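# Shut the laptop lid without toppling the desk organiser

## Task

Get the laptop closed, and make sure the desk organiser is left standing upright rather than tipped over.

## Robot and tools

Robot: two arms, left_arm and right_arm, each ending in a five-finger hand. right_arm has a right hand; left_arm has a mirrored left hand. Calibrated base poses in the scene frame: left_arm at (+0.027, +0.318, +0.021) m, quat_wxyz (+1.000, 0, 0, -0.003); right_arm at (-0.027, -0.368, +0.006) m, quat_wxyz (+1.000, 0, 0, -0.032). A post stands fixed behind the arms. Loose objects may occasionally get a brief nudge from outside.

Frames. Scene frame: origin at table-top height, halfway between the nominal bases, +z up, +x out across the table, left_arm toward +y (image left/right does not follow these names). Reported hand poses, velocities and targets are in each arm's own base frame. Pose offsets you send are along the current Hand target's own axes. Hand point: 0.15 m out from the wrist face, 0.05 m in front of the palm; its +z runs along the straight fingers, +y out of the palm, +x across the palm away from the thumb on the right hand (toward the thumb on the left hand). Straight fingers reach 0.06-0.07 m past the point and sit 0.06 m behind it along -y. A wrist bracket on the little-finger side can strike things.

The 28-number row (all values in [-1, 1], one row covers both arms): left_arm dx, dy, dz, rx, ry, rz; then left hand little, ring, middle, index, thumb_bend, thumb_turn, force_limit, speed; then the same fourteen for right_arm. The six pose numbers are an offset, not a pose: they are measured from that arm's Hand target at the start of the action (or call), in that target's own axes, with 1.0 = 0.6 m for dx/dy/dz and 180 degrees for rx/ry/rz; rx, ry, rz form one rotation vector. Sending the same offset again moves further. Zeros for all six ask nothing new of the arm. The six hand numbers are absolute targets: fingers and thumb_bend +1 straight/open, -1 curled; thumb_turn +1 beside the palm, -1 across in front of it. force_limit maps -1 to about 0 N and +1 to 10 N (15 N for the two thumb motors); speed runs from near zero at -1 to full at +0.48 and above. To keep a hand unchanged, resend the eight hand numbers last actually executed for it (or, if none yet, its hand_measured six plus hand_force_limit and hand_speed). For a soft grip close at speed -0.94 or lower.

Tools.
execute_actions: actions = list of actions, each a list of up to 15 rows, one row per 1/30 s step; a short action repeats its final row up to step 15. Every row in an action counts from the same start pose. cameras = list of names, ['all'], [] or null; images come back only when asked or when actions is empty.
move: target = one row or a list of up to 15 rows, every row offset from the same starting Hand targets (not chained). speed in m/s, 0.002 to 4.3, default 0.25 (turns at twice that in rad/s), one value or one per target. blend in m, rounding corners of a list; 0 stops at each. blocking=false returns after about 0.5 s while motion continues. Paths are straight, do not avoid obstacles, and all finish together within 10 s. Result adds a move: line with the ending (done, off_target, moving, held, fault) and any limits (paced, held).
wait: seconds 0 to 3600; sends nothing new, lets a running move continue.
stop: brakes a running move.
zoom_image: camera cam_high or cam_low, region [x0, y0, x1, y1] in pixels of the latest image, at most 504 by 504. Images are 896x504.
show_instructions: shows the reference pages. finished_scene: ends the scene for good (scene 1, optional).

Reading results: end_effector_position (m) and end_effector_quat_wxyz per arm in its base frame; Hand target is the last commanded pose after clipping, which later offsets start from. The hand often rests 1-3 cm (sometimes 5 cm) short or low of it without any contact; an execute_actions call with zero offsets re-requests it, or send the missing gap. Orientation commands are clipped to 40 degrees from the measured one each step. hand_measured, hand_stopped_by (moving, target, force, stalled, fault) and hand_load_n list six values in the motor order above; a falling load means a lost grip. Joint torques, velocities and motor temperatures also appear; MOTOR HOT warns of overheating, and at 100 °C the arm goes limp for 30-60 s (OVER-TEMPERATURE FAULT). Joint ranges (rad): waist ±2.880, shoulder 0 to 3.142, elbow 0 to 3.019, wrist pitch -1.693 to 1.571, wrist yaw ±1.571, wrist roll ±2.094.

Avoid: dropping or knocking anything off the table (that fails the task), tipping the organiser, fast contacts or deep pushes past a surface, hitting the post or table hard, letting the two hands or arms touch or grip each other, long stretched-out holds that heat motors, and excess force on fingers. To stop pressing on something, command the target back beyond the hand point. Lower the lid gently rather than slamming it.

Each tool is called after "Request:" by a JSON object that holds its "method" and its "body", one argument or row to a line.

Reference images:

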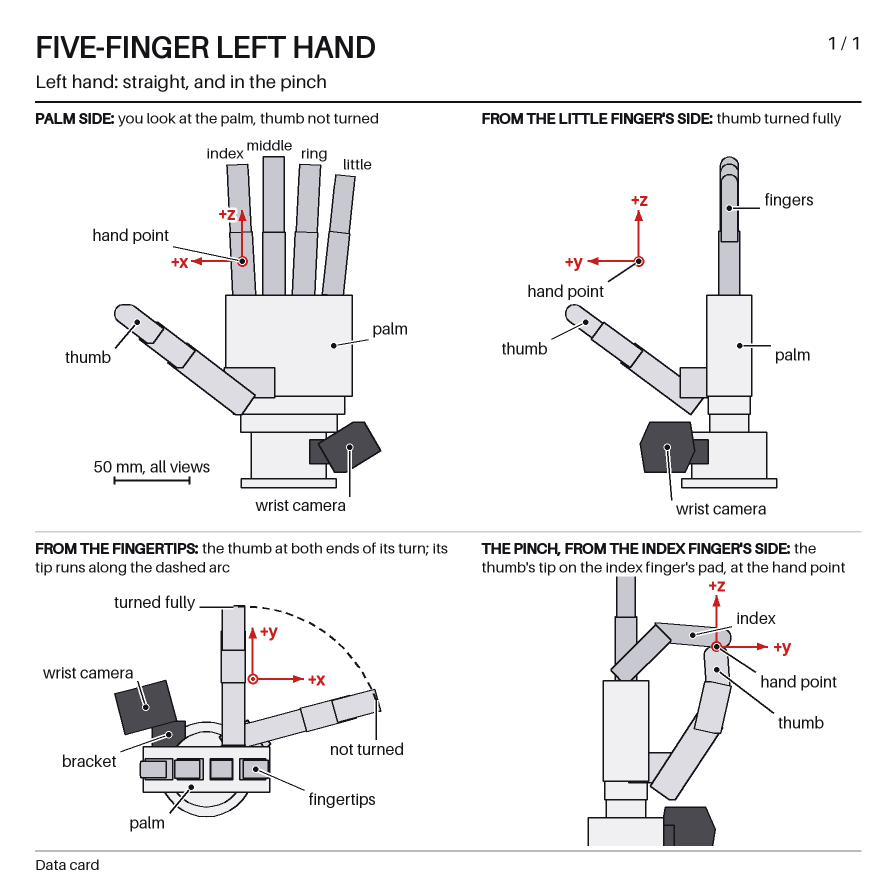

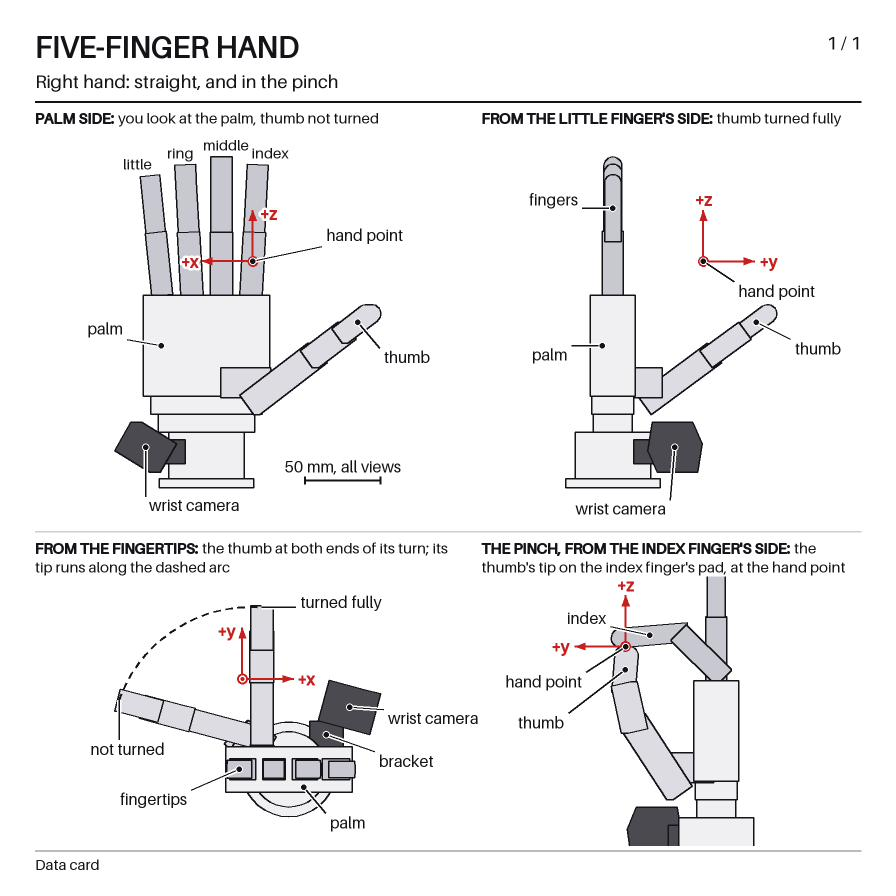

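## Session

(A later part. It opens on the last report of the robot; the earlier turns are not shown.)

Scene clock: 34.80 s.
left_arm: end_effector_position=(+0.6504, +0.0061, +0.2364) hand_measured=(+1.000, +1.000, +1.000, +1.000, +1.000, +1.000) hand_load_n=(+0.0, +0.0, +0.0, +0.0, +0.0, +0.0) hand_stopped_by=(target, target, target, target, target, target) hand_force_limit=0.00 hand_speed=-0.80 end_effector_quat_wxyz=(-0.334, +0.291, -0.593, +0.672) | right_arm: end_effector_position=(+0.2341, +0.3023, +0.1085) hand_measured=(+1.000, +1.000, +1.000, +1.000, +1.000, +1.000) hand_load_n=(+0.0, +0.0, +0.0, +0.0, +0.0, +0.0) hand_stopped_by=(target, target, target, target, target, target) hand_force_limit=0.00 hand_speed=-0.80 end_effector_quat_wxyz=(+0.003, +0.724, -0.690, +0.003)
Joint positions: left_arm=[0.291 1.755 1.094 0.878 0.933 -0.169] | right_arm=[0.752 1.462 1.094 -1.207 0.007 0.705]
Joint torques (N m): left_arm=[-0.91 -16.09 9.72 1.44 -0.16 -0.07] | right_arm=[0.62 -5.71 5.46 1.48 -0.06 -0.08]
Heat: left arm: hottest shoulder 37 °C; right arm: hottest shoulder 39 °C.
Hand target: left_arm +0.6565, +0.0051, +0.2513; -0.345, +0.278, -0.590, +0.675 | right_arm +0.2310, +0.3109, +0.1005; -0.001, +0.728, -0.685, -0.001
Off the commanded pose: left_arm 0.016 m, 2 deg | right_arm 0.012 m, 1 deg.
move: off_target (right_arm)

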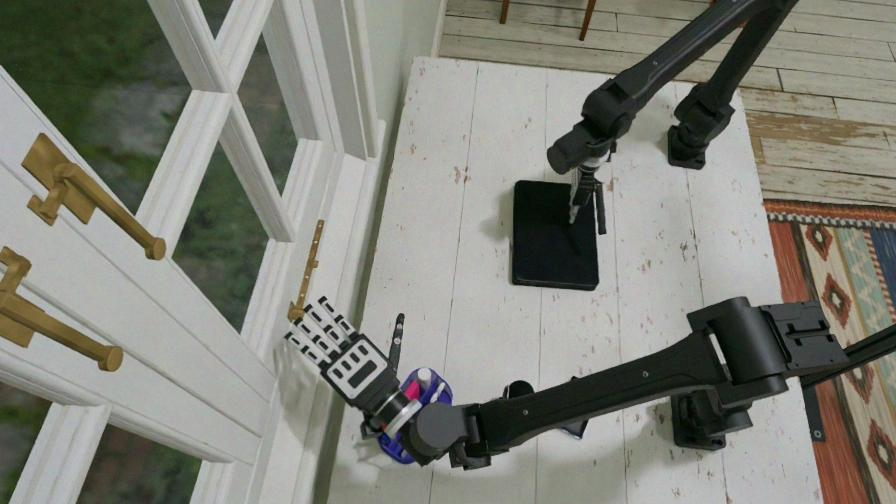

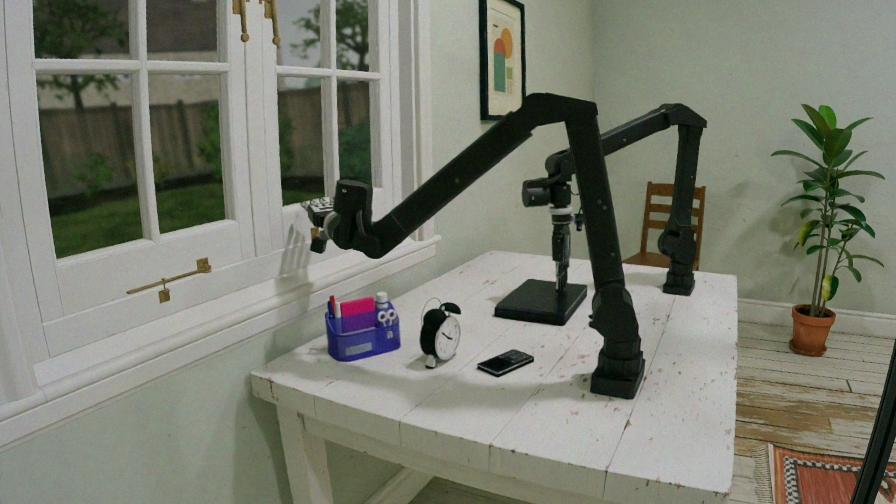

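Request:
{"method": "move", "body": {
  "target": [0,0,0,0,0,0,1,1,1,1,1,1,0,-0.8,0,0,0.017,0,0,0,1,1,1,1,1,1,0,-0.8],
  "cameras": ["all"],
  "speed": 0.04
}}

Request:
{"method": "zoom_image", "body": {
  "camera": "cam_low",
  "region": [480, 260, 600, 340]
}}

Scene clock: 35.97 s.
left_arm: end_effector_position=(+0.6504, +0.0061, +0.2364) hand_measured=(+1.000, +1.000, +1.000, +1.000, +1.000, +1.000) hand_load_n=(+0.0, +0.0, +0.0, +0.0, +0.0, +0.0) hand_stopped_by=(target, target, target, target, target, target) hand_force_limit=0.00 hand_speed=-0.80 end_effector_quat_wxyz=(-0.334, +0.291, -0.593, +0.672) | right_arm: end_effector_position=(+0.2346, +0.3021, +0.1077) hand_measured=(+1.000, +1.000, +1.000, +1.000, +1.000, +1.000) hand_load_n=(+0.0, +0.0, -1.5, +0.0, +0.0, +0.0) hand_stopped_by=(target, target, target, target, target, target) hand_force_limit=0.00 hand_speed=-0.80 end_effector_quat_wxyz=(-0.001, +0.726, -0.688, +0.004)
Joint positions: left_arm=[0.291 1.755 1.094 0.878 0.933 -0.169] | right_arm=[0.752 1.459 1.089 -1.198 0.008 0.699]
Joint torques (N m): left_arm=[-0.97 -16.21 9.74 1.47 -0.16 -0.08] | right_arm=[0.62 -4.72 4.7 2.13 -0.11 -0.07]
Motor temperatures (°C): left_arm=[34 37 38 29 36 34] | right_arm=[34 39 30 27 27 29]
Heat: left arm: hottest elbow 38 °C; right arm: hottest shoulder 39 °C.
Hand target: left_arm +0.6565, +0.0051, +0.2513; -0.345, +0.278, -0.590, +0.675 | right_arm +0.2310, +0.3110, +0.0903; -0.001, +0.728, -0.685, -0.001
Off the commanded pose: left_arm 0.016 m, 2 deg | right_arm 0.020 m, 1 deg.
move: off_target (right_arm)

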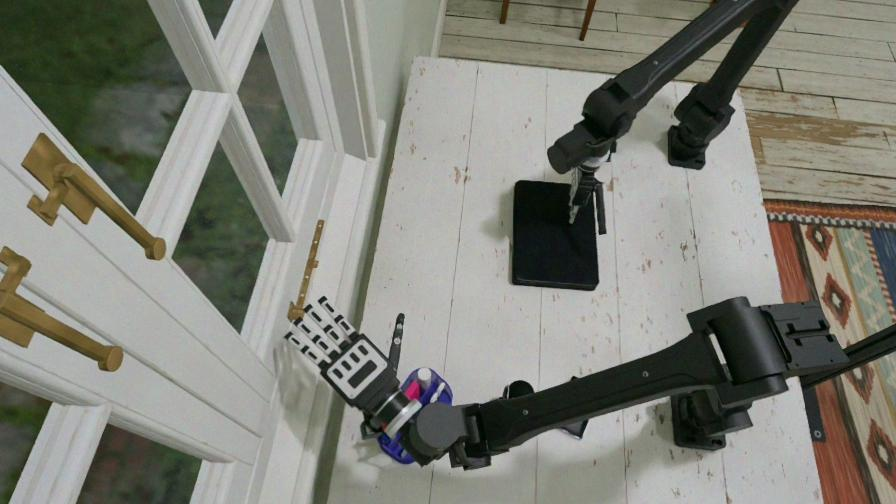

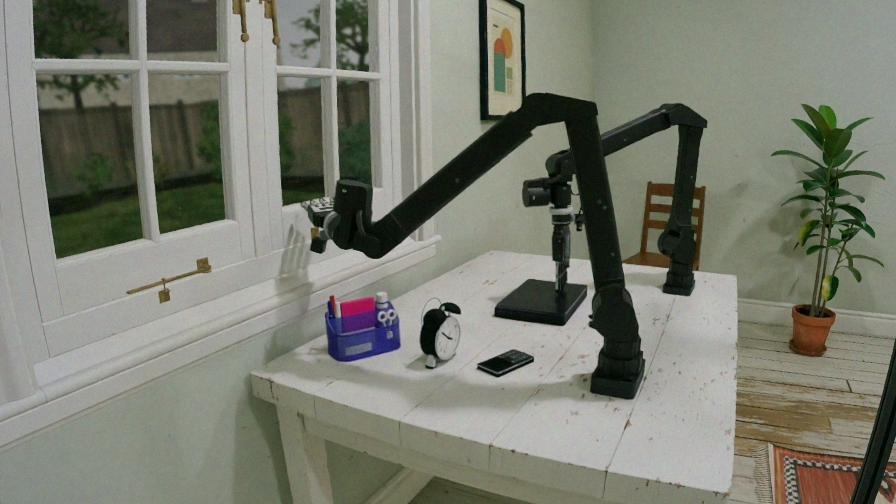

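Scaled by 4.200 from the camera's image (finer frame: 1280x720).

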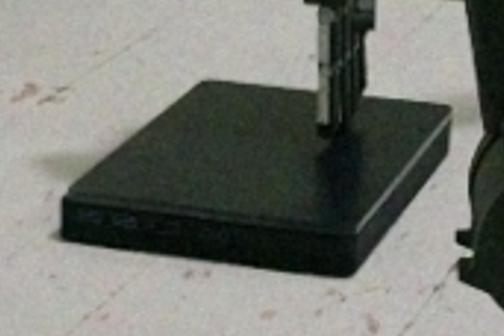

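Request:
{"method": "move", "body": {
  "target": [0,0,0,0,0,0,1,1,1,1,1,1,0,-0.8,0,0,-0.18,0,0,0,1,1,1,1,1,1,0,-0.8],
  "cameras": ["all"],
  "speed": 0.08
}}

Request:
{"method": "zoom_image", "body": {
  "camera": "cam_low",
  "region": [480, 260, 600, 340]
}}

Request:
{"method": "zoom_image", "body": {
  "camera": "cam_high",
  "region": [480, 150, 640, 310]
}}

Scene clock: 38.40 s.
left_arm: end_effector_position=(+0.6504, +0.0061, +0.2364) hand_measured=(+1.000, +1.000, +1.000, +1.000, +1.000, +1.000) hand_load_n=(+0.0, +0.0, +0.0, +0.0, +0.0, +0.0) hand_stopped_by=(target, target, target, target, target, target) hand_force_limit=0.00 hand_speed=-0.80 end_effector_quat_wxyz=(-0.334, +0.291, -0.593, +0.672) | right_arm: end_effector_position=(+0.2260, +0.2955, +0.1725) hand_measured=(+1.000, +1.000, +1.000, +1.000, +1.000, +1.000) hand_load_n=(+0.0, +0.0, +0.0, +0.0, -0.5, +0.0) hand_stopped_by=(target, target, target, target, target, target) hand_force_limit=0.00 hand_speed=-0.80 end_effector_quat_wxyz=(+0.032, +0.724, -0.689, +0.002)
Joint positions: left_arm=[0.291 1.755 1.094 0.878 0.933 -0.169] | right_arm=[0.754 1.43 1.229 -1.435 0.007 0.705]
Joint torques (N m): left_arm=[-0.91 -16.09 9.73 1.44 -0.16 -0.08] | right_arm=[0.56 -8.23 9.78 0.2 -0.08 -0.09]
Heat: left arm: hottest elbow 38 °C; right arm: hottest shoulder 38 °C.
Hand target: left_arm +0.6565, +0.0051, +0.2513; -0.345, +0.278, -0.590, +0.675 | right_arm +0.2310, +0.3108, +0.1983; -0.001, +0.728, -0.685, -0.001
Off the commanded pose: left_arm 0.016 m, 2 deg | right_arm 0.030 m, 4 deg.
move: off_target (right_arm)

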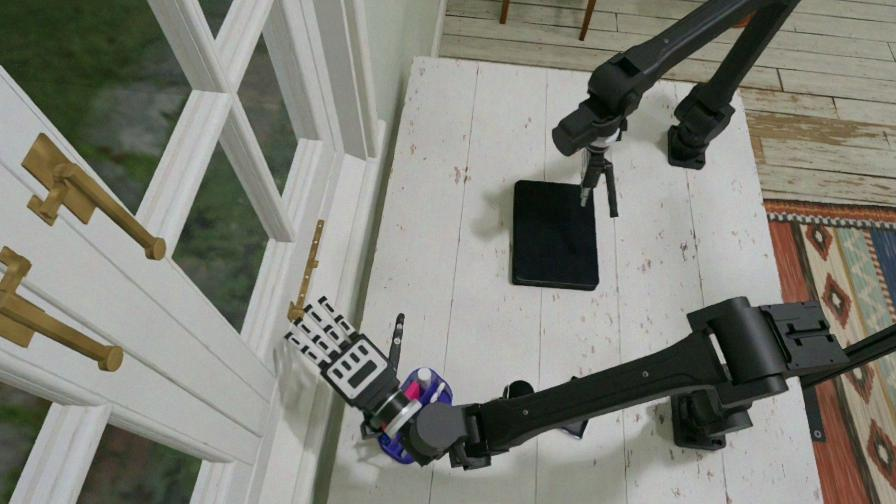

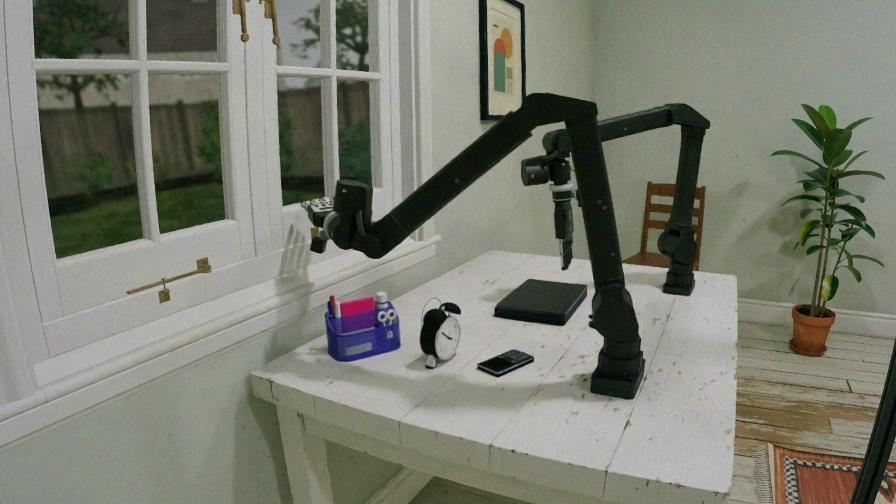

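Scaled by 4.200 from the camera's image (finer frame: 1280x720).

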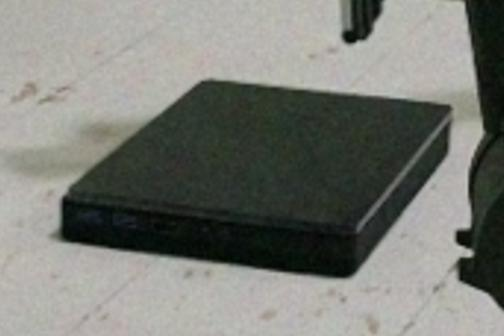

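Scaled by 3.150 from the camera's image (finer frame: 1280x720).

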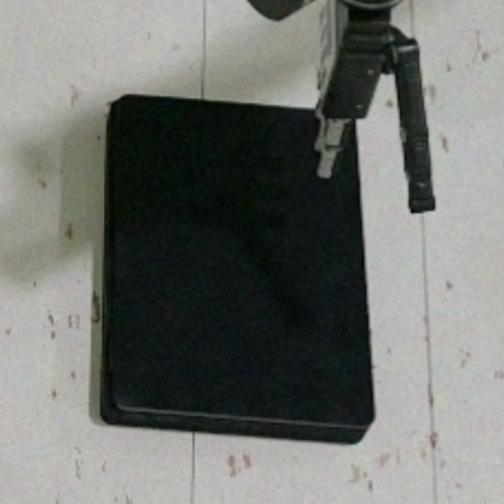

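Request:
{"method": "finished_scene", "body": {

}}

The scene is finished: the task was done.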